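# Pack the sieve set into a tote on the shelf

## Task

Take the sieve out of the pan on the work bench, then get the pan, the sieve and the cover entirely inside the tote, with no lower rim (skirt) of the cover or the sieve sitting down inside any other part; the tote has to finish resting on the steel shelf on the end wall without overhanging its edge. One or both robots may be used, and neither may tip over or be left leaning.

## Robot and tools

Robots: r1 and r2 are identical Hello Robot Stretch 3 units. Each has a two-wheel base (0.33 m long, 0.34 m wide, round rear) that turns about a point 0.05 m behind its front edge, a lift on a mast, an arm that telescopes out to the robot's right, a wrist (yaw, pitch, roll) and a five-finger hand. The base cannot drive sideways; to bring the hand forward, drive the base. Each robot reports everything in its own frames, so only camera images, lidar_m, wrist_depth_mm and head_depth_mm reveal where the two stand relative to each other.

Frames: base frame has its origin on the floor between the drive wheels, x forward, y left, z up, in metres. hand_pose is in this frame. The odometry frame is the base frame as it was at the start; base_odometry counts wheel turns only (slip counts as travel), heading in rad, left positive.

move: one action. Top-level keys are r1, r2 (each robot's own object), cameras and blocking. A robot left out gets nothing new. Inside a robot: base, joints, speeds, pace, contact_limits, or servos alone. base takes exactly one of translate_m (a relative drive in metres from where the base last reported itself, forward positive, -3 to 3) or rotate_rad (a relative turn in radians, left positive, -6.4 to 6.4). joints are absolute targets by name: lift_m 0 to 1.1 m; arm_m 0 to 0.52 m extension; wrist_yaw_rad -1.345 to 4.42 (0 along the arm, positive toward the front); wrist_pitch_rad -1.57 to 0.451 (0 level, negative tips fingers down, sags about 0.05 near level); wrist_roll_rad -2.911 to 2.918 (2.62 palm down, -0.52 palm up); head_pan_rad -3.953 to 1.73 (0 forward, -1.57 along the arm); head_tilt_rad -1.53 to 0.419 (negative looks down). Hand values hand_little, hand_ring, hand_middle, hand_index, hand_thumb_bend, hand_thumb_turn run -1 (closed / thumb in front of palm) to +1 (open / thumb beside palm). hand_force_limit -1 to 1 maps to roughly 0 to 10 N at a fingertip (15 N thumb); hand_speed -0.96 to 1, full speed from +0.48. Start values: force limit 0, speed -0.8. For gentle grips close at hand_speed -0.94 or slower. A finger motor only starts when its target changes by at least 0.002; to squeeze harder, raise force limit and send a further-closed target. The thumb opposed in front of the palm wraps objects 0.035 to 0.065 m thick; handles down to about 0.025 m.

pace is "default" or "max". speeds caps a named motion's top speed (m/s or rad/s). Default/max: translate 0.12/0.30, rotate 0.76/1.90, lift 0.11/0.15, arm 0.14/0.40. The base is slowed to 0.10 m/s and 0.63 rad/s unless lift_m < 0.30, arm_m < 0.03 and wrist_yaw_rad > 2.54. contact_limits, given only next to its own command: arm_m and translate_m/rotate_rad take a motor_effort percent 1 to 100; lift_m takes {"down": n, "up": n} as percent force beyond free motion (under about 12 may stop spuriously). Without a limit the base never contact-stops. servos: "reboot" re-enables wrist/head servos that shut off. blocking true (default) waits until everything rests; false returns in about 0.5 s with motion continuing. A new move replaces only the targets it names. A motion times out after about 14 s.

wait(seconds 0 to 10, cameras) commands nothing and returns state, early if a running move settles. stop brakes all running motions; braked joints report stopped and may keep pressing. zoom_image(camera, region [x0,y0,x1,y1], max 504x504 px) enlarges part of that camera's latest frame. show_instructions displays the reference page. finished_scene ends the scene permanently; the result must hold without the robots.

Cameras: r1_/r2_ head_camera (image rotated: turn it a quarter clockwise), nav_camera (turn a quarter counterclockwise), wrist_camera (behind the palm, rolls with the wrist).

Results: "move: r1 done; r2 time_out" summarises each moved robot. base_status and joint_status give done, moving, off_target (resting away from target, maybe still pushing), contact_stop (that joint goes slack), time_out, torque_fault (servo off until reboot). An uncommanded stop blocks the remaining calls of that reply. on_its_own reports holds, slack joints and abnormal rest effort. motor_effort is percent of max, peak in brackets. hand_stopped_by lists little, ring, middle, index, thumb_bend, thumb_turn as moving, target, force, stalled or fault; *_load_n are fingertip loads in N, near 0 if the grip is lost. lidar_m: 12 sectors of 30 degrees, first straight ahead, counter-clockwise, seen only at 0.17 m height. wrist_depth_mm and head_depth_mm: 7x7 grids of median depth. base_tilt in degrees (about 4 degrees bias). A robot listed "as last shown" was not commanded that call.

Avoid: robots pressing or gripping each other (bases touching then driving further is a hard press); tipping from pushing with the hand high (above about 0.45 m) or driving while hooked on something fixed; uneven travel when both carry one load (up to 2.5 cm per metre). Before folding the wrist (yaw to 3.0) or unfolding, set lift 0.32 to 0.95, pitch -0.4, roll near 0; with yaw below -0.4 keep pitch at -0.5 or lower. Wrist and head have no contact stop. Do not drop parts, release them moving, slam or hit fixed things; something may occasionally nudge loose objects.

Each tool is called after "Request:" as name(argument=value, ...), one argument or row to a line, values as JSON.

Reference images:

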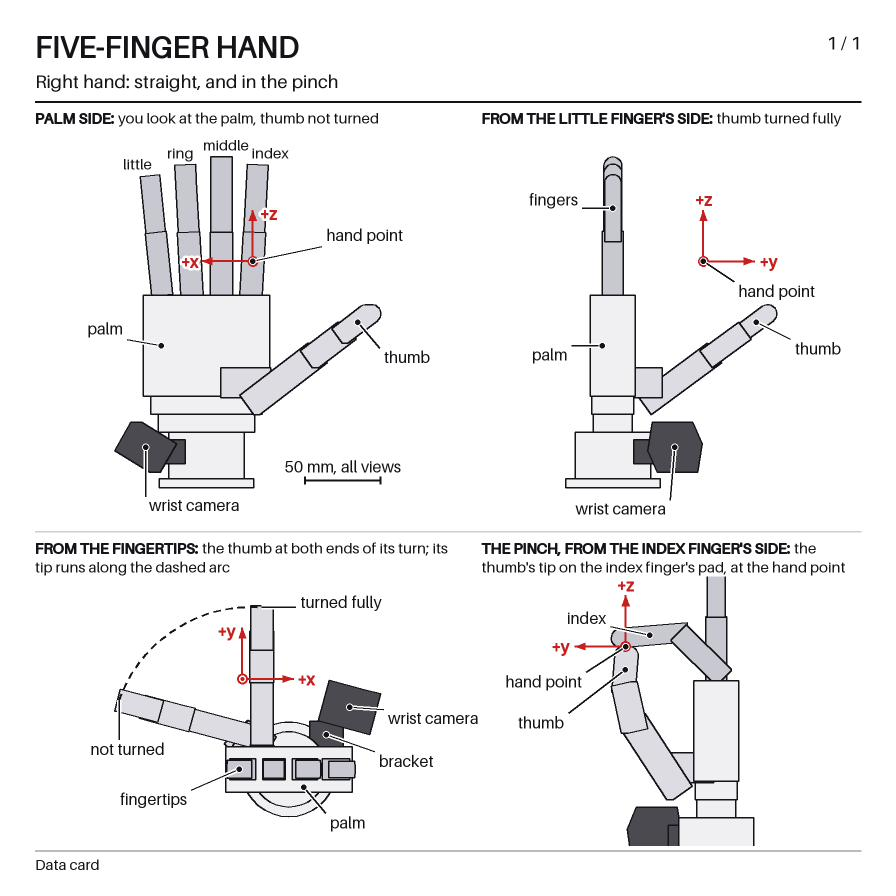

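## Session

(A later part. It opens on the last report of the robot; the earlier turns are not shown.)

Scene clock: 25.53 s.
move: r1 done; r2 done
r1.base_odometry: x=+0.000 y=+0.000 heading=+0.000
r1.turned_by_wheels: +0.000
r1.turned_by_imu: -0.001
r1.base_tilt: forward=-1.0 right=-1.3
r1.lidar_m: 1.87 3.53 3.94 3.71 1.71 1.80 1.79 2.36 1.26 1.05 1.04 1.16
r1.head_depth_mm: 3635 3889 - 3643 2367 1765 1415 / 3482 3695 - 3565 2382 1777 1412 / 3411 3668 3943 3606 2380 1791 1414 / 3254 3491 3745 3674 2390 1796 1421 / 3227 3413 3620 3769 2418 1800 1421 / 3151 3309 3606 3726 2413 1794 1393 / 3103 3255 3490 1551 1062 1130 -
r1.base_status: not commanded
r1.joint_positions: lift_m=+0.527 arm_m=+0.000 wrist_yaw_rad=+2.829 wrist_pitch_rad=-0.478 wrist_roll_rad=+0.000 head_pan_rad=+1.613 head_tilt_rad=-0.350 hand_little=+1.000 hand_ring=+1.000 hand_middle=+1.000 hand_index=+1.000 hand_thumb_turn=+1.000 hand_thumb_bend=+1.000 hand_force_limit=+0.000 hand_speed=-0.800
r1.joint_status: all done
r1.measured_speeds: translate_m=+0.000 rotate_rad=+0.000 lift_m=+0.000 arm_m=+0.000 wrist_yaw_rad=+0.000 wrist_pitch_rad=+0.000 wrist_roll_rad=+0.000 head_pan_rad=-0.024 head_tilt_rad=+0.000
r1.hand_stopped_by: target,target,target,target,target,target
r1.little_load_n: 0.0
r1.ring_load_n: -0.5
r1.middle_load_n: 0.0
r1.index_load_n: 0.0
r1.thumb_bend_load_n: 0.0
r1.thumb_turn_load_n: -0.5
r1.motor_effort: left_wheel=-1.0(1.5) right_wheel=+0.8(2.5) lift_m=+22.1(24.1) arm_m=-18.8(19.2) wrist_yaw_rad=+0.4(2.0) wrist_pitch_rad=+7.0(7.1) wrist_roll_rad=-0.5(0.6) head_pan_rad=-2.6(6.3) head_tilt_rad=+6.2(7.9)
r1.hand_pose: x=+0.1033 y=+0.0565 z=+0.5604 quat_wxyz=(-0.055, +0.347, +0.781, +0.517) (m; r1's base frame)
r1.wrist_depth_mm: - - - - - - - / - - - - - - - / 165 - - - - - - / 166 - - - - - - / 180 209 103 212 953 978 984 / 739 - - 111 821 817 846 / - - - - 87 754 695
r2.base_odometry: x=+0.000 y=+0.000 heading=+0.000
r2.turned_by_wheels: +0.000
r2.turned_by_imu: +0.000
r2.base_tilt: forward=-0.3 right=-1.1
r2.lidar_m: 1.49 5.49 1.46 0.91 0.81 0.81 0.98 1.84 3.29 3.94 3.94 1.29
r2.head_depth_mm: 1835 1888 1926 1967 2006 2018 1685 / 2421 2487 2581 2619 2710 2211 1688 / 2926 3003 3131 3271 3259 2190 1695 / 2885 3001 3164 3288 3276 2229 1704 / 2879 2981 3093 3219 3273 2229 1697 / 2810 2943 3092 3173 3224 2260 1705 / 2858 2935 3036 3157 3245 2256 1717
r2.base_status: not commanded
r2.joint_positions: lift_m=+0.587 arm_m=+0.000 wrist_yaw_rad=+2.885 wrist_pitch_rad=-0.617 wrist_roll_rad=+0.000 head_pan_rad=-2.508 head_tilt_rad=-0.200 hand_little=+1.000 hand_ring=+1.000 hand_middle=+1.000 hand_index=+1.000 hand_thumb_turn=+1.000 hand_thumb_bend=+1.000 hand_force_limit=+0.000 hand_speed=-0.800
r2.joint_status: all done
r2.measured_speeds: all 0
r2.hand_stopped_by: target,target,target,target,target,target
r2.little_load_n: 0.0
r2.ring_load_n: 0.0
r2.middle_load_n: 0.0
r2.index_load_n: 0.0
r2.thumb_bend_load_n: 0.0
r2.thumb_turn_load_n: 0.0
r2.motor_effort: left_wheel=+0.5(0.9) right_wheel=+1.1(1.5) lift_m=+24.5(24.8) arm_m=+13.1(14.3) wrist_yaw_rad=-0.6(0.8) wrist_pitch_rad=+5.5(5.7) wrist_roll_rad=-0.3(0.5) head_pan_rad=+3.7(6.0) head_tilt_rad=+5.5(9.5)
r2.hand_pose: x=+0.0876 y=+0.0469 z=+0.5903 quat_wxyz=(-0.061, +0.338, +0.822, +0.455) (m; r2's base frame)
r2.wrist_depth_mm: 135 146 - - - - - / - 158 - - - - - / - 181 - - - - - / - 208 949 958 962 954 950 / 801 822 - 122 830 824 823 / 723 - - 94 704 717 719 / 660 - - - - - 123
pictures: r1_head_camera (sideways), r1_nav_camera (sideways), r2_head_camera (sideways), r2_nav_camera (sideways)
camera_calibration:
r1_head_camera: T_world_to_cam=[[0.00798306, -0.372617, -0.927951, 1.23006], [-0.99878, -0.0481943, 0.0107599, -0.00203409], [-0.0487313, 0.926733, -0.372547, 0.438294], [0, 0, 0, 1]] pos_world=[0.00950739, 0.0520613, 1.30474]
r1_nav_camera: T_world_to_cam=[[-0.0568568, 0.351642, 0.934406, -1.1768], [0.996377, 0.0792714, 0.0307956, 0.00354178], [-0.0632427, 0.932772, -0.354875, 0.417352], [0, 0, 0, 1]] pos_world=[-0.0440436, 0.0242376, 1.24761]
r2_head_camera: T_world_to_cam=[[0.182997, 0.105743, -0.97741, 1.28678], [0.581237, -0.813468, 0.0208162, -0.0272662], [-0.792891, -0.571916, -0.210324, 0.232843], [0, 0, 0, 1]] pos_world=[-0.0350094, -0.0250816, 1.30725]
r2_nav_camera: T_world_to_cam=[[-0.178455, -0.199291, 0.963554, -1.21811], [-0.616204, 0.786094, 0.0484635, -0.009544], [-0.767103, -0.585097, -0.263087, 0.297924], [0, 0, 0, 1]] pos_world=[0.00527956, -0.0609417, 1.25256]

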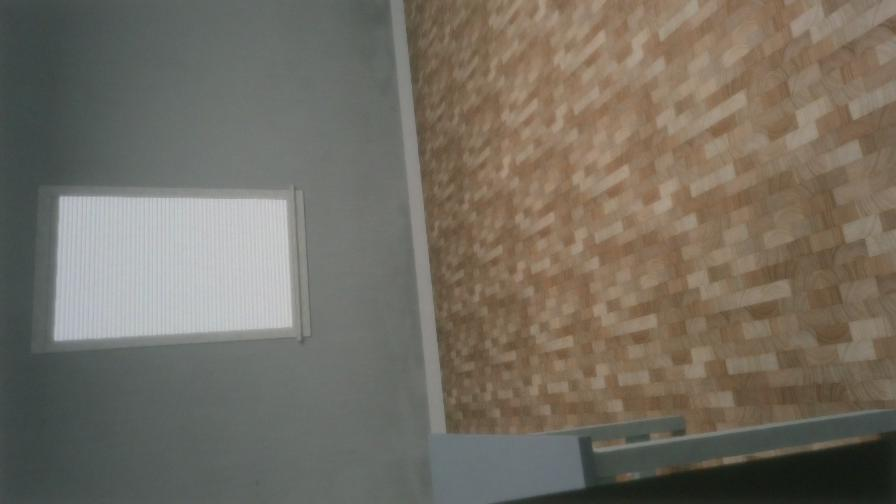

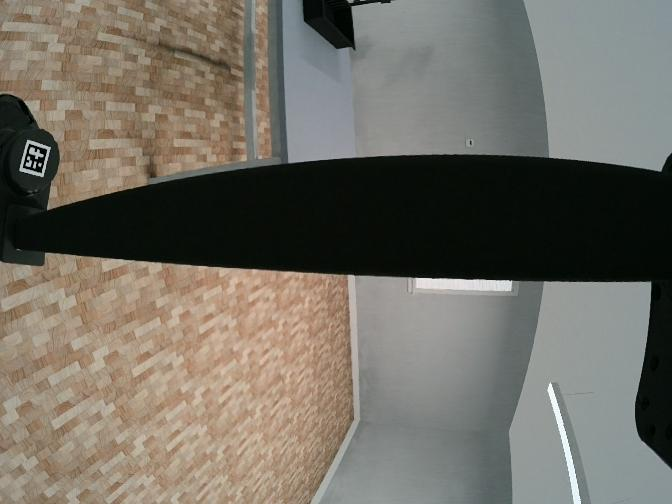

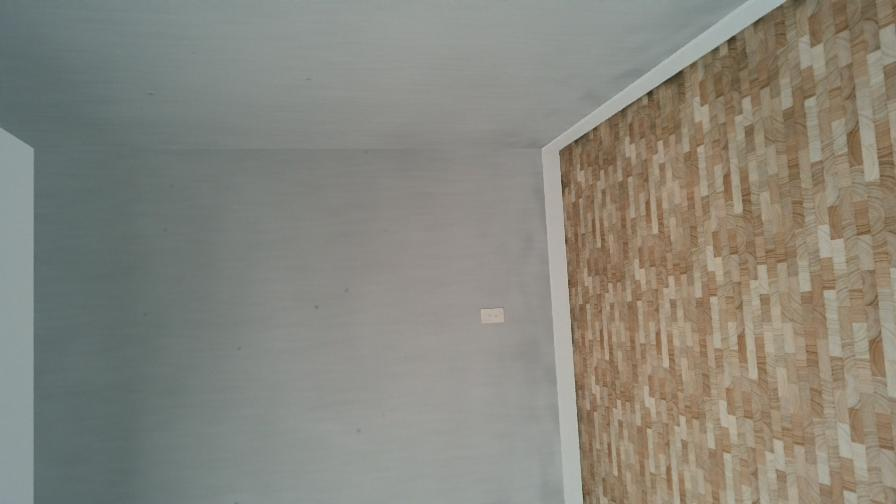

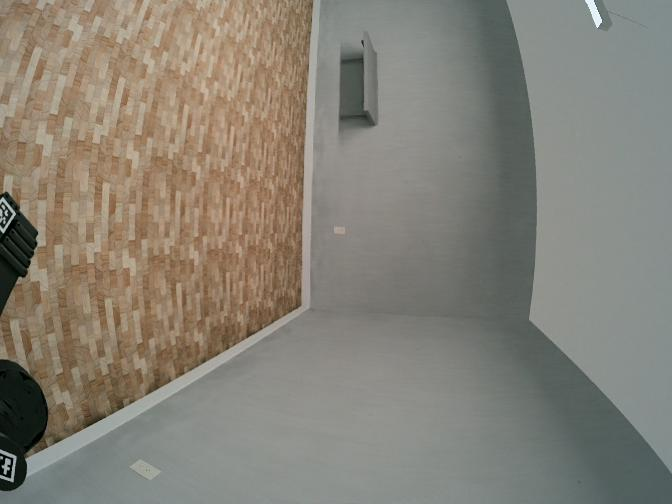

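Request:
move(
  r1={"joints": {"head_pan_rad": -3.85, "head_tilt_rad": -0.3}},
  r2={"joints": {"head_pan_rad": -0.35, "head_tilt_rad": -0.35}},
  cameras=["r1_head_camera","r2_head_camera"],
)

Request:
zoom_image(
  camera="r2_head_camera",
  region=[300, 40, 500, 400],
)

Request:
zoom_image(
  camera="r1_head_camera",
  region=[300, 40, 500, 400],
)

Scene clock: 46.37 s.
move: r1 done; r2 done
r1.base_odometry: x=+0.000 y=+0.000 heading=+0.000
r1.turned_by_wheels: +0.000
r1.turned_by_imu: -0.001
r1.base_tilt: forward=-1.0 right=-1.3
r1.lidar_m: 1.87 3.55 3.96 3.69 1.71 1.81 1.79 2.35 1.26 1.05 1.04 1.16
r1.head_depth_mm: - - - - - - - / 3340 3582 3696 1764 1153 1894 1524 / 3555 3741 - 1631 1235 1909 1481 / 3747 3875 - 1733 1320 1888 1485 / 3908 - - 1645 2263 1904 1492 / - - - 1810 2416 1898 1495 / - - - 1711 2634 1928 1506
r1.base_status: not commanded
r1.joint_positions: lift_m=+0.527 arm_m=+0.000 wrist_yaw_rad=+2.829 wrist_pitch_rad=-0.478 wrist_roll_rad=+0.000 head_pan_rad=-3.863 head_tilt_rad=-0.299 hand_little=+1.000 hand_ring=+1.000 hand_middle=+1.000 hand_index=+1.000 hand_thumb_turn=+1.000 hand_thumb_bend=+1.000 hand_force_limit=+0.000 hand_speed=-0.800
r1.joint_status: all done
r1.measured_speeds: translate_m=+0.000 rotate_rad=+0.000 lift_m=+0.000 arm_m=+0.000 wrist_yaw_rad=+0.000 wrist_pitch_rad=+0.000 wrist_roll_rad=+0.000 head_pan_rad=+0.024 head_tilt_rad=+0.000
r1.hand_stopped_by: target,target,target,target,target,target
r1.little_load_n: 0.0
r1.ring_load_n: 0.0
r1.middle_load_n: 0.0
r1.index_load_n: 0.0
r1.thumb_bend_load_n: 0.0
r1.thumb_turn_load_n: 0.0
r1.motor_effort: left_wheel=-0.3(1.7) right_wheel=+0.8(2.3) lift_m=+24.3(24.5) arm_m=-18.9(19.8) wrist_yaw_rad=-0.8(1.7) wrist_pitch_rad=+7.1(7.1) wrist_roll_rad=-0.4(0.6) head_pan_rad=+3.2(7.5) head_tilt_rad=+2.2(8.9)
r1.hand_pose: x=+0.1033 y=+0.0565 z=+0.5604 quat_wxyz=(-0.055, +0.347, +0.781, +0.517) (m; r1's base frame)
r1.wrist_depth_mm: - - - - - - - / - - - - - - - / 165 - - - - - - / 166 - - - - - - / 179 209 103 212 958 980 985 / 735 - - 111 814 812 865 / - - - - 86 745 689
r2.base_odometry: x=+0.000 y=+0.000 heading=+0.000
r2.turned_by_wheels: +0.000
r2.turned_by_imu: -0.001
r2.base_tilt: forward=-0.3 right=-1.1
r2.lidar_m: 1.49 5.52 1.47 0.91 0.81 0.82 0.98 1.84 3.28 3.96 3.93 1.29
r2.head_depth_mm: 3307 3505 3681 2945 2273 1793 1451 / 3473 3680 3901 1588 2159 1747 1450 / 3650 3863 - 1493 2389 1702 1456 / 3903 - - 1613 2428 1699 1467 / - - 3447 1752 2465 1767 1462 / - - - 1797 2438 1820 1472 / - - - 1980 2454 1862 1489
r2.base_status: not commanded
r2.joint_positions: lift_m=+0.587 arm_m=+0.000 wrist_yaw_rad=+2.885 wrist_pitch_rad=-0.617 wrist_roll_rad=+0.000 head_pan_rad=-0.341 head_tilt_rad=-0.349 hand_little=+1.000 hand_ring=+1.000 hand_middle=+1.000 hand_index=+1.000 hand_thumb_turn=+1.000 hand_thumb_bend=+1.000 hand_force_limit=+0.000 hand_speed=-0.800
r2.joint_status: all done
r2.measured_speeds: all 0
r2.hand_stopped_by: target,target,target,target,target,target
r2.little_load_n: 0.0
r2.ring_load_n: 0.0
r2.middle_load_n: 0.0
r2.index_load_n: 0.0
r2.thumb_bend_load_n: 0.0
r2.thumb_turn_load_n: 0.0
r2.motor_effort: left_wheel=+0.4(0.8) right_wheel=+0.9(1.5) lift_m=+24.8(25.1) arm_m=+13.2(13.8) wrist_yaw_rad=-0.1(0.8) wrist_pitch_rad=+5.5(5.7) wrist_roll_rad=-0.3(0.5) head_pan_rad=-3.4(6.4) head_tilt_rad=-2.8(7.7)
r2.hand_pose: x=+0.0876 y=+0.0469 z=+0.5903 quat_wxyz=(-0.061, +0.338, +0.822, +0.455) (m; r2's base frame)
r2.wrist_depth_mm: 136 146 - - - - - / - 158 - - - - - / - 181 - - - - - / - 208 968 948 954 951 936 / 799 829 - 122 825 821 820 / 718 - - 94 703 722 722 / 650 - - - - - 123
pictures: r1_head_camera (sideways), r2_head_camera (sideways)
camera_calibration:
r1_head_camera: T_world_to_cam=[[0.238489, -0.219895, -0.945922, 1.25218], [-0.655219, -0.755367, 0.0104019, -0.00377764], [-0.716806, 0.617306, -0.324226, 0.379497], [0, 0, 0, 1]] pos_world=[-0.0290812, 0.0382302, 1.30755]
r2_head_camera: T_world_to_cam=[[-0.324461, 0.139507, -0.935555, 1.23526], [0.348985, 0.936942, 0.0186821, -0.0230644], [0.879167, -0.320433, -0.352688, 0.407966], [0, 0, 0, 1]] pos_world=[0.0501751, -0.019993, 1.29997]

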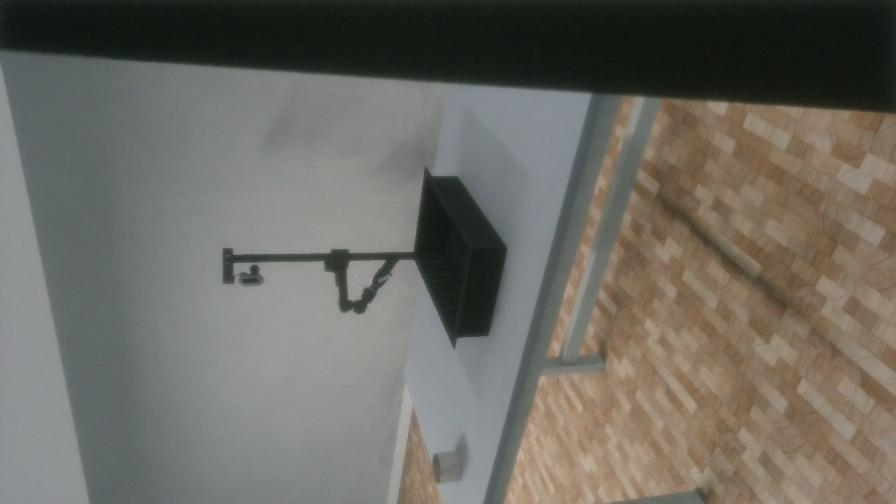

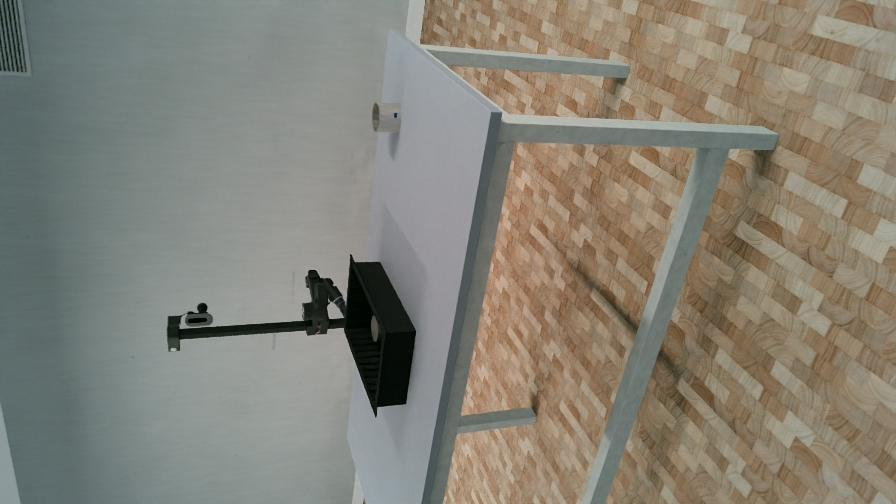

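Scaled by 1.400 from the camera's 896x504 image, which has a finer 1280x720 frame.

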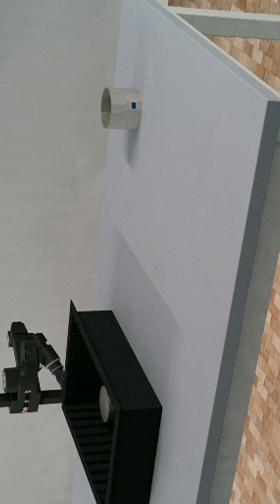

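Scaled by 1.400 from the camera's 896x504 image, which has a finer 1280x720 frame.

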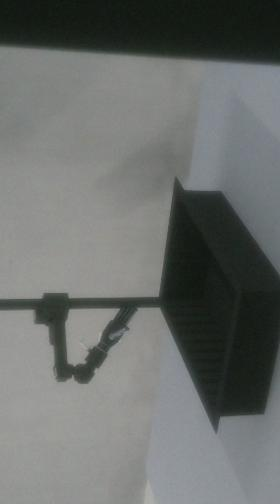

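Request:
move(
  r1={"base": {"rotate_rad": 3.01}, "joints": {"head_pan_rad": -0.6, "head_tilt_rad": -0.45}, "pace": "max"},
  r2={"base": {"rotate_rad": -0.95}, "joints": {"head_pan_rad": 0.3, "head_tilt_rad": -0.35}, "pace": "max"},
  cameras=["r1_head_camera","r1_nav_camera","r2_head_camera","r2_nav_camera"],
)

Scene clock: 252.47 s.
move: r1 done; r2 done
r1.base_odometry: x=+0.000 y=+0.000 heading=+3.010
r1.turned_by_wheels: +3.010
r1.turned_by_imu: +3.017
r1.base_tilt: forward=-0.9 right=-1.1
r1.lidar_m: 1.79 3.27 1.40 1.06 1.05 1.10 1.59 3.53 3.75 3.78 0.98 1.72
r1.head_depth_mm: 3108 3347 3517 1179 1850 1547 1288 / 3301 3471 3738 1193 1962 1605 1320 / 3439 3690 3783 1266 2024 1609 1320 / 3638 3904 1731 1356 2079 1605 1324 / 3872 - 2021 1456 2079 1610 1316 / - - 2036 2495 2107 1624 1331 / - - - 2610 2018 1634 1336
r1.base_status: done
r1.joint_positions: lift_m=+0.527 arm_m=+0.000 wrist_yaw_rad=+2.829 wrist_pitch_rad=-0.478 wrist_roll_rad=+0.000 head_pan_rad=-0.599 head_tilt_rad=-0.450 hand_little=+1.000 hand_ring=+1.000 hand_middle=+1.000 hand_index=+1.000 hand_thumb_turn=+1.000 hand_thumb_bend=+1.000 hand_force_limit=+0.000 hand_speed=-0.800
r1.joint_status: all done
r1.measured_speeds: all 0
r1.hand_stopped_by: target,target,target,target,target,target
r1.little_load_n: 0.0
r1.ring_load_n: 0.0
r1.middle_load_n: 0.0
r1.index_load_n: 0.0
r1.thumb_bend_load_n: 0.0
r1.thumb_turn_load_n: 0.0
r1.motor_effort: left_wheel=-7.9(12.8) right_wheel=+6.3(12.5) lift_m=+23.7(24.9) arm_m=-18.0(19.8) wrist_yaw_rad=+0.3(2.1) wrist_pitch_rad=+7.0(7.1) wrist_roll_rad=-0.3(0.7) head_pan_rad=-3.6(5.9) head_tilt_rad=-4.7(6.4)
r1.hand_pose: x=+0.1033 y=+0.0565 z=+0.5604 quat_wxyz=(-0.055, +0.347, +0.781, +0.517) (m; r1's base frame)
r1.wrist_depth_mm: - - - - - - - / - - - - - - - / 158 - - - - - - / 166 - - - - - - / 179 209 103 211 968 982 - / 728 - - 110 821 841 851 / - - - - 86 757 682
r2.base_odometry: x=+0.000 y=+0.000 heading=-0.950
r2.turned_by_wheels: -0.950
r2.turned_by_imu: -0.935
r2.base_tilt: forward=-0.4 right=-1.1
r2.lidar_m: 3.95 1.29 1.60 4.95 1.29 0.87 0.81 0.83 1.06 2.33 3.32 4.23
r2.head_depth_mm: 3292 3453 3637 3461 2355 1797 1436 / 3305 3528 3745 3494 2383 1806 1443 / 3390 3627 3847 3580 2386 1823 1448 / 3475 3664 3863 3172 2213 1816 1451 / 3486 3708 - 1611 2260 1645 1461 / 3535 3772 - 1522 2446 1705 1476 / 3628 3874 - 1556 2426 1732 1464
r2.base_status: done
r2.joint_positions: lift_m=+0.587 arm_m=+0.000 wrist_yaw_rad=+2.885 wrist_pitch_rad=-0.617 wrist_roll_rad=+0.000 head_pan_rad=+0.300 head_tilt_rad=-0.351 hand_little=+1.000 hand_ring=+1.000 hand_middle=+1.000 hand_index=+1.000 hand_thumb_turn=+1.000 hand_thumb_bend=+1.000 hand_force_limit=+0.000 hand_speed=-0.800
r2.joint_status: all done
r2.measured_speeds: all 0
r2.hand_stopped_by: target,target,target,target,target,target
r2.little_load_n: 0.0
r2.ring_load_n: 0.0
r2.middle_load_n: 0.0
r2.index_load_n: 0.0
r2.thumb_bend_load_n: 0.0
r2.thumb_turn_load_n: 0.0
r2.motor_effort: left_wheel=+7.1(11.2) right_wheel=-3.9(10.0) lift_m=+25.4(25.9) arm_m=-0.1(12.9) wrist_yaw_rad=+0.3(0.8) wrist_pitch_rad=+5.4(5.8) wrist_roll_rad=-0.3(0.5) head_pan_rad=+4.6(5.3) head_tilt_rad=-1.9(4.4)
r2.hand_pose: x=+0.0876 y=+0.0469 z=+0.5903 quat_wxyz=(-0.061, +0.338, +0.822, +0.455) (m; r2's base frame)
r2.wrist_depth_mm: 136 150 - - - - - / - 160 - - - - - / - 181 - - - - - / 962 218 958 951 965 964 953 / 820 829 - 122 831 829 828 / 732 - - 94 705 721 734 / 646 - - - - - 123
pictures: r1_head_camera (sideways), r1_nav_camera (sideways), r2_head_camera (sideways), r2_nav_camera (sideways)
camera_calibration:
r1_head_camera: T_world_to_cam=[[-0.378295, 0.267837, -0.88609, 1.17786], [0.559894, 0.828486, 0.0113916, -0.0124231], [0.737165, -0.491807, -0.463372, 0.55166], [0, 0, 0, 1]] pos_world=[0.0458687, -0.0338707, 1.29945]
r1_nav_camera: T_world_to_cam=[[0.39144, -0.216534, 0.894364, -1.12722], [-0.530291, -0.847388, 0.0269343, 0.0178658], [0.752041, -0.484817, -0.446528, 0.531648], [0, 0, 0, 1]] pos_world=[0.0508939, 0.0288087, 1.24506]
r2_head_camera: T_world_to_cam=[[-0.34495, -0.0827588, -0.934965, 1.23459], [-0.280604, 0.959644, 0.0185842, -0.0191786], [0.895696, 0.268766, -0.354252, 0.409917], [0, 0, 0, 1]] pos_world=[0.0533299, 0.0104061, 1.29987]
r2_nav_camera: T_world_to_cam=[[0.368686, 0.171767, 0.913546, -1.15614], [0.331931, -0.942313, 0.0432161, -0.00842132], [0.86827, 0.287301, -0.404433, 0.471885], [0, 0, 0, 1]] pos_world=[0.019326, 0.0550787, 1.2474]

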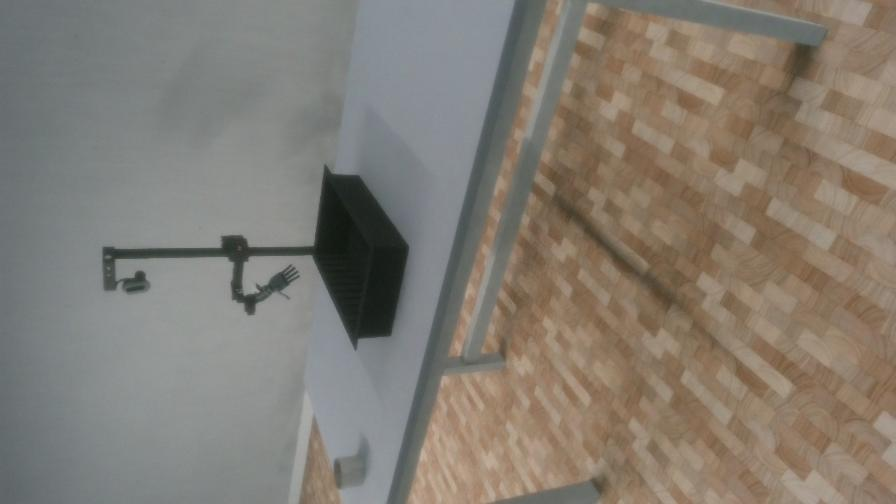

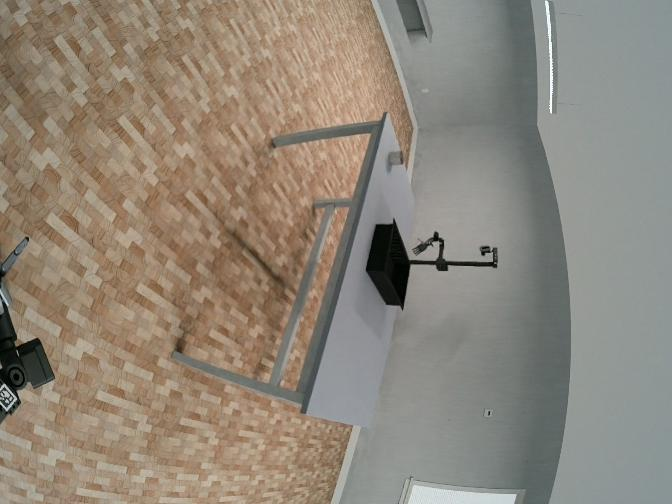

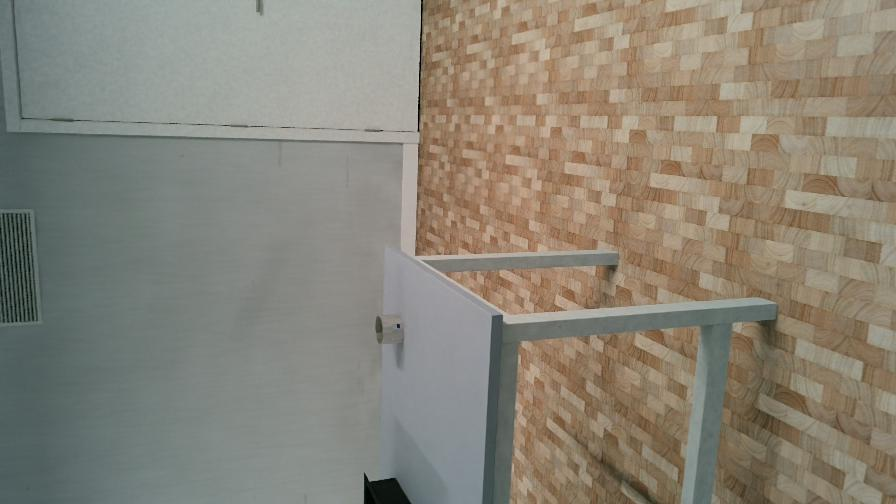

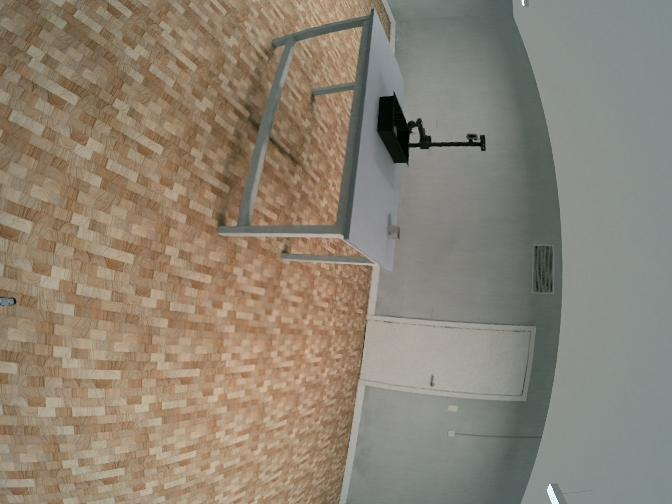

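Request:
move(
  r1={"base": {"translate_m": 1.33}},
  r2={"base": {"translate_m": 1.38}},
)

Request:
move(
  r1={"base": {"rotate_rad": 0.49}, "joints": {"head_pan_rad": -1.4, "head_tilt_rad": -0.5}},
  r2={"base": {"translate_m": 0.43}, "joints": {"head_pan_rad": 1.5, "head_tilt_rad": -0.5}},
  cameras=["r1_head_camera","r1_nav_camera","r2_head_camera","r2_nav_camera"],
)

Scene clock: 279.37 s.
move: r1 time_out; r2 time_out
r1.base_odometry: x=-1.318 y=+0.175 heading=+3.009
r1.turned_by_wheels: +0.000
r1.turned_by_imu: -0.001
r1.base_tilt: forward=-0.9 right=-1.3
r1.lidar_m: 4.04 3.96 2.14 1.66 1.64 1.72 2.48 4.69 1.14 1.07 1.04 0.50
r1.head_depth_mm: 2635 2813 2992 2875 853 665 545 / 2768 2982 3229 1199 856 647 561 / 2896 3137 3416 2895 859 667 593 / 3073 3342 3614 2735 1495 670 845 / 3143 3508 3734 2491 1748 670 1230 / 3361 3821 - 1423 2073 1616 1323 / 3795 - - 2938 2090 1626 1338
r1.base_status: translate_m time_out (by the wheels' count: +1.3300 of +1.3300)
r1.joint_positions: lift_m=+0.527 arm_m=+0.000 wrist_yaw_rad=+2.829 wrist_pitch_rad=-0.478 wrist_roll_rad=+0.000 head_pan_rad=-0.600 head_tilt_rad=-0.450 hand_little=+1.000 hand_ring=+1.000 hand_middle=+1.000 hand_index=+1.000 hand_thumb_turn=+1.000 hand_thumb_bend=+1.000 hand_force_limit=+0.000 hand_speed=-0.800
r1.joint_status: not commanded
r1.measured_speeds: all 0
r1.hand_stopped_by: target,target,target,target,target,target
r1.little_load_n: 0.0
r1.ring_load_n: 0.0
r1.middle_load_n: 0.0
r1.index_load_n: 0.0
r1.thumb_bend_load_n: 0.0
r1.thumb_turn_load_n: 0.0
r1.motor_effort: left_wheel=-0.9(7.5) right_wheel=+0.8(11.7) lift_m=+25.8(26.4) arm_m=-11.7(17.6) wrist_yaw_rad=+0.2(2.0) wrist_pitch_rad=+6.9(7.2) wrist_roll_rad=-0.3(0.7) head_pan_rad=-3.0(3.9) head_tilt_rad=-2.1(4.8)
r1.hand_pose: x=+0.1033 y=+0.0565 z=+0.5604 quat_wxyz=(-0.055, +0.347, +0.781, +0.517) (m; r1's base frame)
r1.wrist_depth_mm: - - - - - - - / - - - - - - - / 165 - - - - - - / 166 - - - - - - / 180 208 103 212 944 969 - / 741 - - 110 827 816 839 / - - - - 87 734 685
r2.base_odometry: x=+0.801 y=-1.119 heading=-0.949
r2.turned_by_wheels: +0.000
r2.turned_by_imu: +0.005
r2.base_tilt: forward=-0.3 right=-1.1
r2.lidar_m: 2.57 1.39 0.72 0.53 0.53 2.33 2.18 2.22 2.85 3.13 3.20 2.76
r2.head_depth_mm: 2108 2241 2379 2558 2370 1801 1444 / 2142 2292 2441 2586 2379 1803 1446 / 2189 2306 2490 2635 2412 1816 1450 / 2260 2385 2569 2736 2419 1827 1460 / 2301 2453 2602 2825 2416 1831 1457 / 2327 2503 2678 2845 2418 1838 1468 / 2385 2537 2697 2962 2471 1832 1465
r2.base_status: translate_m time_out (by the wheels' count: +1.3766 of +1.3800)
r2.joint_positions: lift_m=+0.587 arm_m=+0.000 wrist_yaw_rad=+2.885 wrist_pitch_rad=-0.617 wrist_roll_rad=+0.000 head_pan_rad=+0.300 head_tilt_rad=-0.351 hand_little=+1.000 hand_ring=+1.000 hand_middle=+1.000 hand_index=+1.000 hand_thumb_turn=+1.000 hand_thumb_bend=+1.000 hand_force_limit=+0.000 hand_speed=-0.800
r2.joint_status: not commanded
r2.measured_speeds: all 0
r2.hand_stopped_by: target,target,target,target,target,target
r2.little_load_n: 0.0
r2.ring_load_n: 0.0
r2.middle_load_n: 0.0
r2.index_load_n: 0.0
r2.thumb_bend_load_n: 0.0
r2.thumb_turn_load_n: 0.0
r2.motor_effort: left_wheel=+0.7(10.0) right_wheel=+0.2(6.7) lift_m=+26.9(27.1) arm_m=+4.8(12.8) wrist_yaw_rad=+0.0(0.8) wrist_pitch_rad=+5.6(5.8) wrist_roll_rad=-0.4(0.5) head_pan_rad=+2.1(5.0) head_tilt_rad=+1.4(2.1)
r2.hand_pose: x=+0.0876 y=+0.0470 z=+0.5903 quat_wxyz=(-0.061, +0.338, +0.822, +0.455) (m; r2's base frame)
r2.wrist_depth_mm: 136 147 - - - - - / - 158 - - - - - / - 181 - - - - - / 969 217 942 968 965 960 958 / 819 833 - 122 831 824 827 / 724 - - 94 704 722 727 / 651 - - - - - 123
pictures: none

not run: a stop that you did not command came earlier in this reply.

Request:
move(
  r1={"base": {"rotate_rad": 0.49}, "joints": {"head_pan_rad": -1.4, "head_tilt_rad": -0.5}},
  r2={"base": {"translate_m": 0.43}, "joints": {"head_pan_rad": 1.5, "head_tilt_rad": -0.5}},
  cameras=["r1_head_camera","r1_nav_camera","r2_head_camera","r2_nav_camera"],
)

Scene clock: 290.20 s.
move: r1 done; r2 done
r1.base_odometry: x=-1.318 y=+0.175 heading=-2.784
r1.turned_by_wheels: +0.490
r1.turned_by_imu: +0.489
r1.base_tilt: forward=-1.0 right=-1.2
r1.lidar_m: 3.94 2.19 1.67 1.62 1.70 2.39 4.72 1.14 1.08 1.04 0.51 0.94
r1.head_depth_mm: 2582 2746 2998 1085 802 637 555 / 2621 2776 3074 1089 803 636 569 / 2650 2909 3156 1090 807 637 1196 / 2727 2931 3300 1098 805 640 1223 / 2813 3031 3311 1157 809 643 1223 / 2883 3110 3384 2689 814 643 812 / 2908 3121 3530 2668 1947 646 1228
r1.base_status: done
r1.joint_positions: lift_m=+0.527 arm_m=+0.000 wrist_yaw_rad=+2.829 wrist_pitch_rad=-0.478 wrist_roll_rad=+0.000 head_pan_rad=-1.400 head_tilt_rad=-0.500 hand_little=+1.000 hand_ring=+1.000 hand_middle=+1.000 hand_index=+1.000 hand_thumb_turn=+1.000 hand_thumb_bend=+1.000 hand_force_limit=+0.000 hand_speed=-0.800
r1.joint_status: all done
r1.measured_speeds: all 0
r1.hand_stopped_by: target,target,target,target,target,target
r1.little_load_n: 0.0
r1.ring_load_n: 0.0
r1.middle_load_n: 0.0
r1.index_load_n: 0.0
r1.thumb_bend_load_n: 0.0
r1.thumb_turn_load_n: 0.0
r1.motor_effort: left_wheel=-6.9(13.4) right_wheel=+8.2(11.5) lift_m=+25.5(26.8) arm_m=-13.2(14.7) wrist_yaw_rad=+0.5(2.0) wrist_pitch_rad=+6.9(7.2) wrist_roll_rad=-0.5(0.6) head_pan_rad=+2.5(5.7) head_tilt_rad=-3.6(6.3)
r1.hand_pose: x=+0.1033 y=+0.0565 z=+0.5604 quat_wxyz=(-0.055, +0.347, +0.781, +0.517) (m; r1's base frame)
r1.wrist_depth_mm: - - - - - - - / - - - - - - - / 165 - - - - - - / 166 - - - - - - / 178 207 103 210 956 958 956 / 720 - - 110 822 825 841 / - - - - 86 743 695
r2.base_odometry: x=+1.052 y=-1.469 heading=-0.949
r2.turned_by_wheels: +0.000
r2.turned_by_imu: +0.002
r2.base_tilt: forward=-0.4 right=-1.2
r2.lidar_m: 2.15 2.20 1.01 0.56 0.82 0.76 2.61 2.65 3.32 3.10 3.16 2.31
r2.head_depth_mm: - - 3721 1225 1407 1379 1291 / - - 3876 1146 1856 1369 1300 / - - 3857 2591 1939 1470 1296 / - - 3811 2342 807 749 904 / - - 1618 1085 804 732 1307 / - - 1394 1087 792 711 1312 / - - 1642 1099 815 706 1319
r2.base_status: done
r2.joint_positions: lift_m=+0.587 arm_m=+0.000 wrist_yaw_rad=+2.885 wrist_pitch_rad=-0.617 wrist_roll_rad=+0.000 head_pan_rad=+1.502 head_tilt_rad=-0.500 hand_little=+1.000 hand_ring=+1.000 hand_middle=+1.000 hand_index=+1.000 hand_thumb_turn=+1.000 hand_thumb_bend=+1.000 hand_force_limit=+0.000 hand_speed=-0.800
r2.joint_status: all done
r2.measured_speeds: all 0
r2.hand_stopped_by: target,target,target,target,target,target
r2.little_load_n: 0.0
r2.ring_load_n: 0.0
r2.middle_load_n: 0.0
r2.index_load_n: 0.0
r2.thumb_bend_load_n: 0.0
r2.thumb_turn_load_n: 0.0
r2.motor_effort: left_wheel=+2.5(8.1) right_wheel=+1.9(6.9) lift_m=+27.2(27.6) arm_m=+13.9(14.8) wrist_yaw_rad=+0.3(0.8) wrist_pitch_rad=+5.5(5.7) wrist_roll_rad=-0.5(0.5) head_pan_rad=-3.9(5.3) head_tilt_rad=-3.6(10.1)
r2.hand_pose: x=+0.0876 y=+0.0469 z=+0.5903 quat_wxyz=(-0.061, +0.338, +0.822, +0.455) (m; r2's base frame)
r2.wrist_depth_mm: 137 159 - - - - - / - 160 - - - - - / - 181 - - - - - / 963 218 952 925 961 945 961 / 806 825 - 122 829 815 817 / 730 - - 94 708 723 730 / 651 - - - - - 123
pictures: r1_head_camera (sideways), r1_nav_camera (sideways), r2_head_camera (sideways), r2_nav_camera (sideways)
camera_calibration:
r1_head_camera: T_world_to_cam=[[-0.0785201, 0.501004, -0.861876, 1.14439], [0.984637, 0.174227, 0.0115731, -0.0152083], [0.15596, -0.847726, -0.506987, 0.611981], [0, 0, 0, 1]] pos_world=[0.0093876, -0.0519016, 1.29676]
r1_nav_camera: T_world_to_cam=[[0.12453, -0.47505, 0.871102, -1.09523], [-0.977274, -0.21051, 0.024908, 0.0232841], [0.171543, -0.854408, -0.49047, 0.592418], [0, 0, 0, 1]] pos_world=[0.0575195, -0.00922317, 1.24404]
r2_head_camera: T_world_to_cam=[[-0.0563334, -0.48622, -0.872019, 1.15074], [-0.996108, 0.086671, 0.0160237, -0.0113738], [0.0677877, 0.869527, -0.48921, 0.590568], [0, 0, 0, 1]] pos_world=[0.0134621, 0.0469821, 1.29256]
r2_nav_camera: T_world_to_cam=[[-0.0183336, 0.536781, 0.843523, -1.06248], [0.999031, -0.0239376, 0.0369463, -0.00439655], [0.040024, 0.843382, -0.535822, 0.647835], [0, 0, 0, 1]] pos_world=[-0.0410158, 0.0238432, 1.24352]

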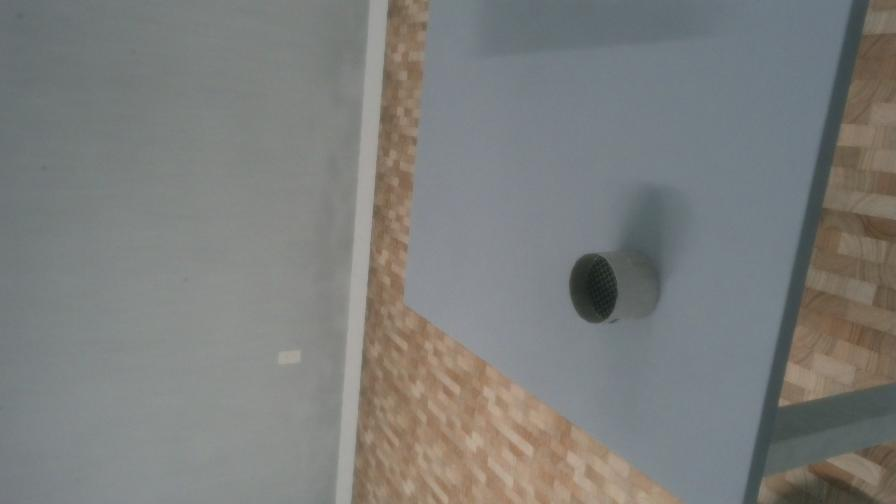

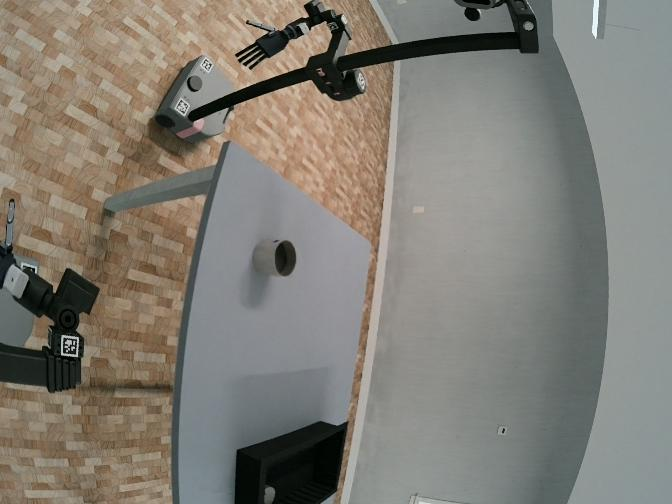

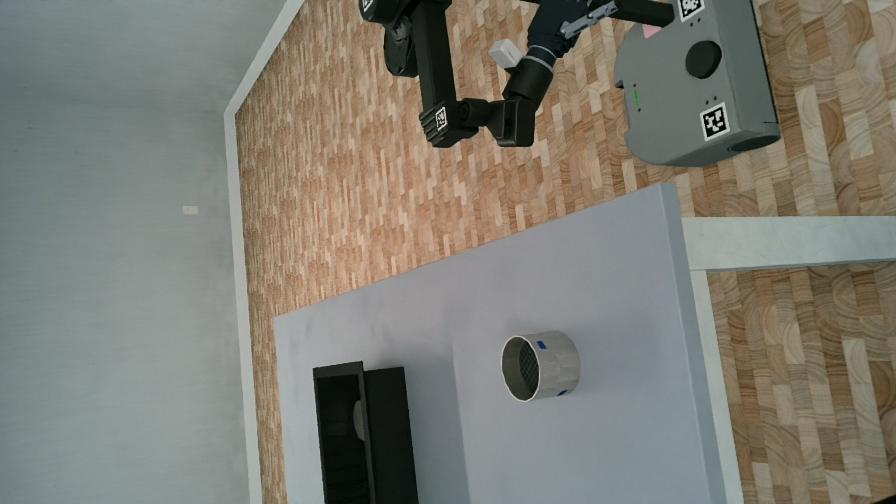

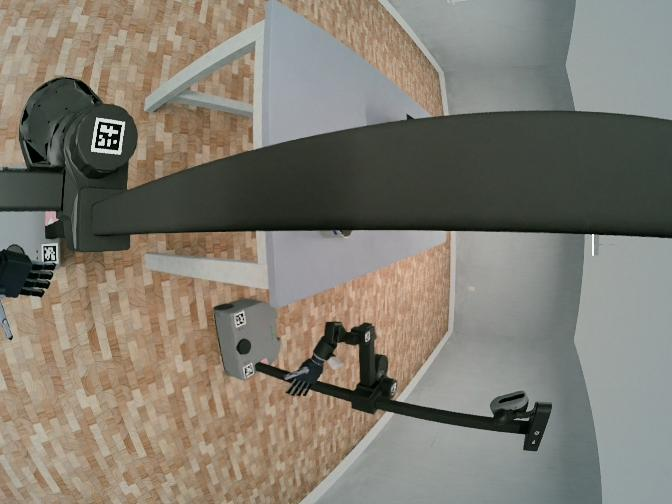

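Request:
zoom_image(
  camera="r2_head_camera",
  region=[440, 290, 640, 430],
)

Request:
zoom_image(
  camera="r2_head_camera",
  region=[270, 330, 470, 504],
)

Request:
zoom_image(
  camera="r1_head_camera",
  region=[520, 200, 720, 360],
)

Scaled by 2.520 from the camera's 896x504 image, which has a finer 1280x720 frame.

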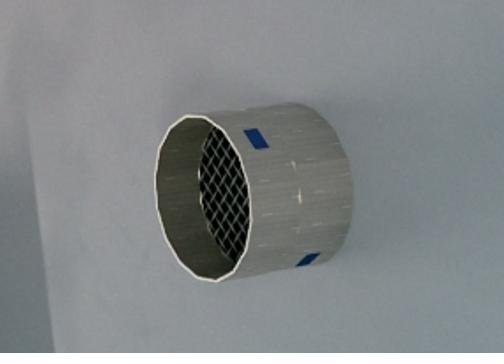

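Scaled by 2.520 from the camera's 896x504 image, which has a finer 1280x720 frame.

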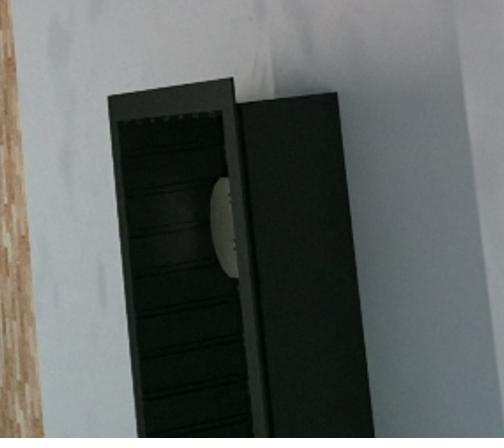

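Scaled by 2.520 from the camera's 896x504 image, which has a finer 1280x720 frame.

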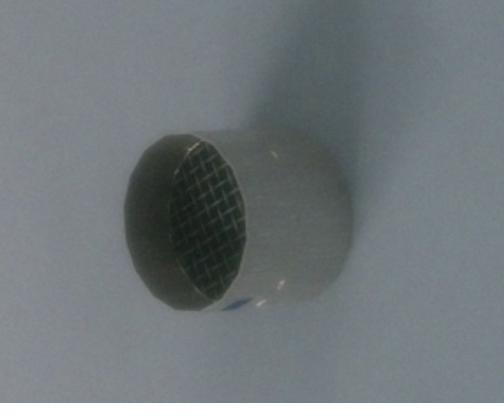

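Request:
move(
  r1={"joints": {"lift_m": 0.93, "wrist_pitch_rad": -0.4, "wrist_roll_rad": 0.0}},
)

Request:
move(
  r1={"joints": {"wrist_yaw_rad": 0.0}},
  cameras=["r1_head_camera","r1_wrist_camera","r2_head_camera"],
)

Scene clock: 457.70 s.
move: r1 done
r1.base_odometry: x=-1.318 y=+0.175 heading=-2.784
r1.turned_by_wheels: +0.000
r1.turned_by_imu: -0.001
r1.base_tilt: forward=-1.0 right=-1.2
r1.lidar_m: 3.96 2.19 1.67 1.63 1.70 2.38 4.71 1.14 1.07 1.05 0.51 0.94
r1.head_depth_mm: 2555 2799 3039 1079 797 638 - / 2602 2805 3104 1087 804 639 - / 2648 2859 3180 1093 804 658 - / 2767 2934 3249 1095 810 639 - / 2793 3037 3273 1161 814 640 1258 / 2818 3125 3435 2657 809 644 813 / 2931 3232 3470 2676 1963 646 1229
r1.base_status: not commanded
r1.joint_positions: lift_m=+0.930 arm_m=+0.000 wrist_yaw_rad=+2.829 wrist_pitch_rad=-0.442 wrist_roll_rad=+0.000 head_pan_rad=-1.400 head_tilt_rad=-0.500 hand_little=+1.000 hand_ring=+1.000 hand_middle=+1.000 hand_index=+1.000 hand_thumb_turn=+1.000 hand_thumb_bend=+1.000 hand_force_limit=+0.000 hand_speed=-0.800
r1.joint_status: all done
r1.measured_speeds: all 0
r1.hand_stopped_by: target,target,target,target,target,target
r1.little_load_n: 0.0
r1.ring_load_n: 0.0
r1.middle_load_n: 0.0
r1.index_load_n: 0.0
r1.thumb_bend_load_n: 0.0
r1.thumb_turn_load_n: 0.0
r1.motor_effort: left_wheel=-6.9(7.7) right_wheel=+8.1(9.3) lift_m=+29.9(34.3) arm_m=-18.6(18.8) wrist_yaw_rad=-1.0(1.9) wrist_pitch_rad=+8.1(9.1) wrist_roll_rad=-0.3(2.3) head_pan_rad=+2.3(3.4) head_tilt_rad=-4.4(6.2)
r1.hand_pose: x=+0.1044 y=+0.0599 z=+0.9721 quat_wxyz=(-0.056, +0.343, +0.772, +0.532) (m; r1's base frame)
r1.wrist_depth_mm: - - - - - - - / - - - - - - - / 170 - - - - - - / 165 - - - - - - / 175 213 103 219 - - - / 190 - - 111 - - - / - - - - 86 - -
r2: as last shown
r2.turned_by_imu: -0.001
r2.base_tilt: forward=-0.4 right=-1.1
r2.lidar_m: 2.14 2.20 1.02 0.56 0.82 0.76 2.61 2.66 3.32 3.10 3.15 2.32
r2.head_depth_mm: - - 3159 2569 1909 1381 1291 / - 957 3337 2536 1922 1367 1300 / - - 3805 2573 1924 1467 1305 / - - 3871 2373 808 753 897 / - - 1634 1083 808 732 1308 / - - 1417 1086 786 712 1311 / - - 1651 1092 818 705 1314
r2.joint_positions: lift_m=+0.587 arm_m=+0.000 wrist_yaw_rad=+2.885 wrist_pitch_rad=-0.617 wrist_roll_rad=+0.000 head_pan_rad=+1.500 head_tilt_rad=-0.500 hand_little=+1.000 hand_ring=+1.000 hand_middle=+1.000 hand_index=+1.000 hand_thumb_turn=+1.000 hand_thumb_bend=+1.000 hand_force_limit=+0.000 hand_speed=-0.800
r2.motor_effort: left_wheel=+2.2(2.8) right_wheel=+2.1(2.6) lift_m=+27.8(28.3) arm_m=+10.6(12.7) wrist_yaw_rad=-0.2(0.7) wrist_pitch_rad=+5.5(5.7) wrist_roll_rad=-0.3(0.6) head_pan_rad=-4.1(5.1) head_tilt_rad=-4.2(4.7)
r2.wrist_depth_mm: 136 150 - - - - - / - 160 - - - - - / - 181 - - - - - / 954 217 933 934 945 952 957 / 809 824 - 122 828 829 829 / 728 - - 94 706 732 735 / 648 - - - - - 123
pictures: none

Scene clock: 460.13 s.
move: r1 done
r1.base_odometry: x=-1.318 y=+0.175 heading=-2.784
r1.turned_by_wheels: +0.000
r1.turned_by_imu: +0.000
r1.base_tilt: forward=-0.9 right=-1.1
r1.lidar_m: 3.95 2.20 1.68 1.63 1.70 2.39 4.68 1.14 1.08 1.04 0.51 0.94
r1.head_depth_mm: 2564 2734 3039 1086 800 656 - / 2601 2854 3090 1082 800 337 - / 2639 2878 3188 1090 807 603 572 / 2695 2915 3268 1094 807 640 1223 / 2786 3034 3363 1158 811 640 1218 / 2854 3106 3395 2705 810 641 817 / 2894 3221 3442 2705 1962 647 1231
r1.base_status: not commanded
r1.joint_positions: lift_m=+0.930 arm_m=+0.000 wrist_yaw_rad=+0.002 wrist_pitch_rad=-0.442 wrist_roll_rad=+0.000 head_pan_rad=-1.400 head_tilt_rad=-0.500 hand_little=+1.000 hand_ring=+1.000 hand_middle=+1.000 hand_index=+1.000 hand_thumb_turn=+1.000 hand_thumb_bend=+1.000 hand_force_limit=+0.000 hand_speed=-0.800
r1.joint_status: all done
r1.measured_speeds: all 0
r1.hand_stopped_by: target,target,target,target,target,target
r1.little_load_n: 0.0
r1.ring_load_n: 0.0
r1.middle_load_n: 0.0
r1.index_load_n: 0.0
r1.thumb_bend_load_n: 0.0
r1.thumb_turn_load_n: 0.0
r1.motor_effort: left_wheel=-6.6(7.5) right_wheel=+7.8(9.2) lift_m=+29.4(30.9) arm_m=-17.8(19.6) wrist_yaw_rad=-1.8(5.1) wrist_pitch_rad=+8.2(8.3) wrist_roll_rad=-0.4(0.5) head_pan_rad=+2.4(4.1) head_tilt_rad=-4.3(5.9)
r1.hand_pose: x=-0.0776 y=-0.3787 z=+0.9721 quat_wxyz=(+0.516, +0.817, -0.218, +0.139) (m; r1's base frame)
r1.wrist_depth_mm: - - - - - - - / - - - - - - - / - - - - - - 601 / - 418 - - - - - / 388 356 103 186 - - - / 356 - - 110 370 372 380 / - - - - 86 347 323
r2: as last shown
r2.turned_by_imu: +0.000
r2.base_tilt: forward=-0.4 right=-1.2
r2.lidar_m: 2.15 2.20 1.01 0.56 0.82 0.76 2.61 2.66 3.31 3.11 3.18 2.31
r2.head_depth_mm: - - 3786 2560 1925 1383 1300 / - 957 3131 2576 1932 1360 1300 / - - 3175 2569 1940 1472 1293 / - - 3834 2371 809 752 901 / - - 1628 1080 813 730 1297 / - - 1410 1089 788 712 1309 / - - 1657 1097 819 706 1327
r2.index_load_n: -0.5
r2.motor_effort: left_wheel=+2.3(2.8) right_wheel=+2.1(2.6) lift_m=+28.0(28.4) arm_m=+9.7(10.9) wrist_yaw_rad=+0.2(0.6) wrist_pitch_rad=+5.3(5.6) wrist_roll_rad=-0.2(0.5) head_pan_rad=-3.0(4.8) head_tilt_rad=-4.4(4.7)
r2.wrist_depth_mm: 136 150 - - - - - / - 160 - - - - - / - 181 - - - - - / 963 217 946 939 945 952 957 / 806 833 - 122 835 835 828 / 732 - - 94 709 730 726 / 656 - - - - - 123
pictures: r1_head_camera (sideways), r1_wrist_camera, r2_head_camera (sideways)
camera_calibration:
r1_head_camera: T_world_to_cam=[[-0.0786391, 0.501087, -0.861817, 1.14432], [0.984596, 0.174459, 0.0115934, -0.015224], [0.156161, -0.84763, -0.507088, 0.612113], [0, 0, 0, 1]] pos_world=[0.00938945, -0.0519013, 1.29676]
r1_wrist_camera: T_world_to_cam=[[-0.997277, 0.0043378, 0.0736158, -0.0977612], [-0.0585568, 0.560205, -0.826281, 1.01774], [-0.0448242, -0.828342, -0.558426, 0.380489], [0, 0, 0, 1]] pos_world=[-0.0208445, -0.254542, 1.06061]
r2_head_camera: T_world_to_cam=[[-0.0575249, -0.486378, -0.871853, 1.15055], [-0.995896, 0.0890777, 0.0160158, -0.0113785], [0.069873, 0.869196, -0.489506, 0.590933], [0, 0, 0, 1]] pos_world=[0.0135632, 0.0469786, 1.29256]

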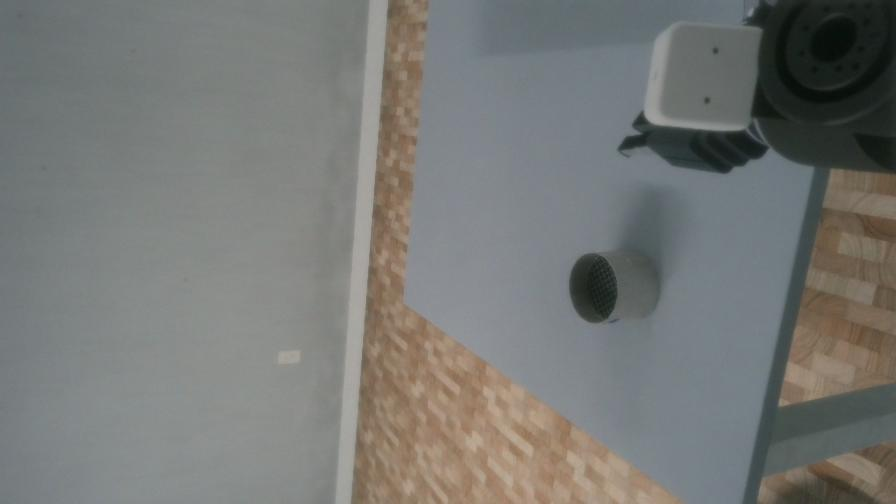

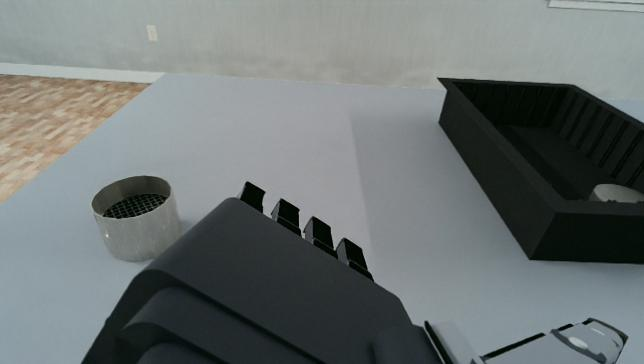

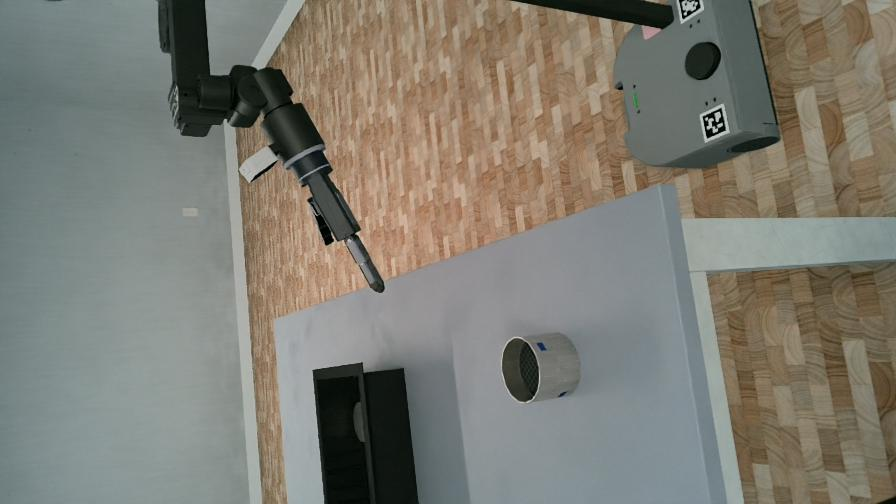

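Request:
zoom_image(
  camera="r1_wrist_camera",
  region=[60, 150, 220, 280],
)

Request:
zoom_image(
  camera="r1_wrist_camera",
  region=[420, 50, 644, 280],
)

Scaled by 3.150.

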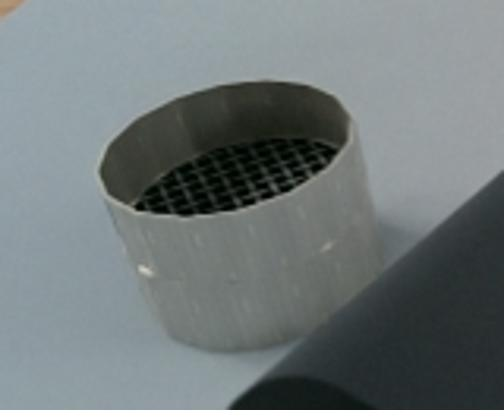

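Scaled by 2.191.

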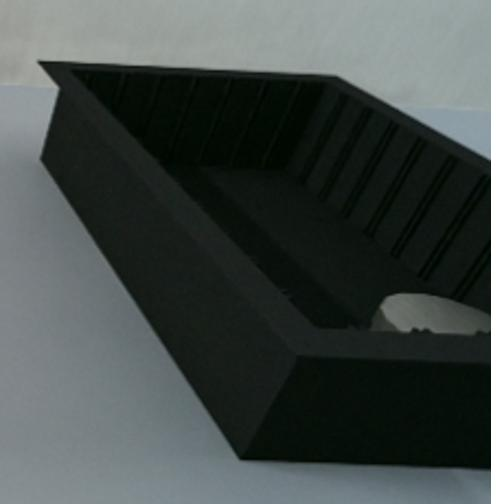

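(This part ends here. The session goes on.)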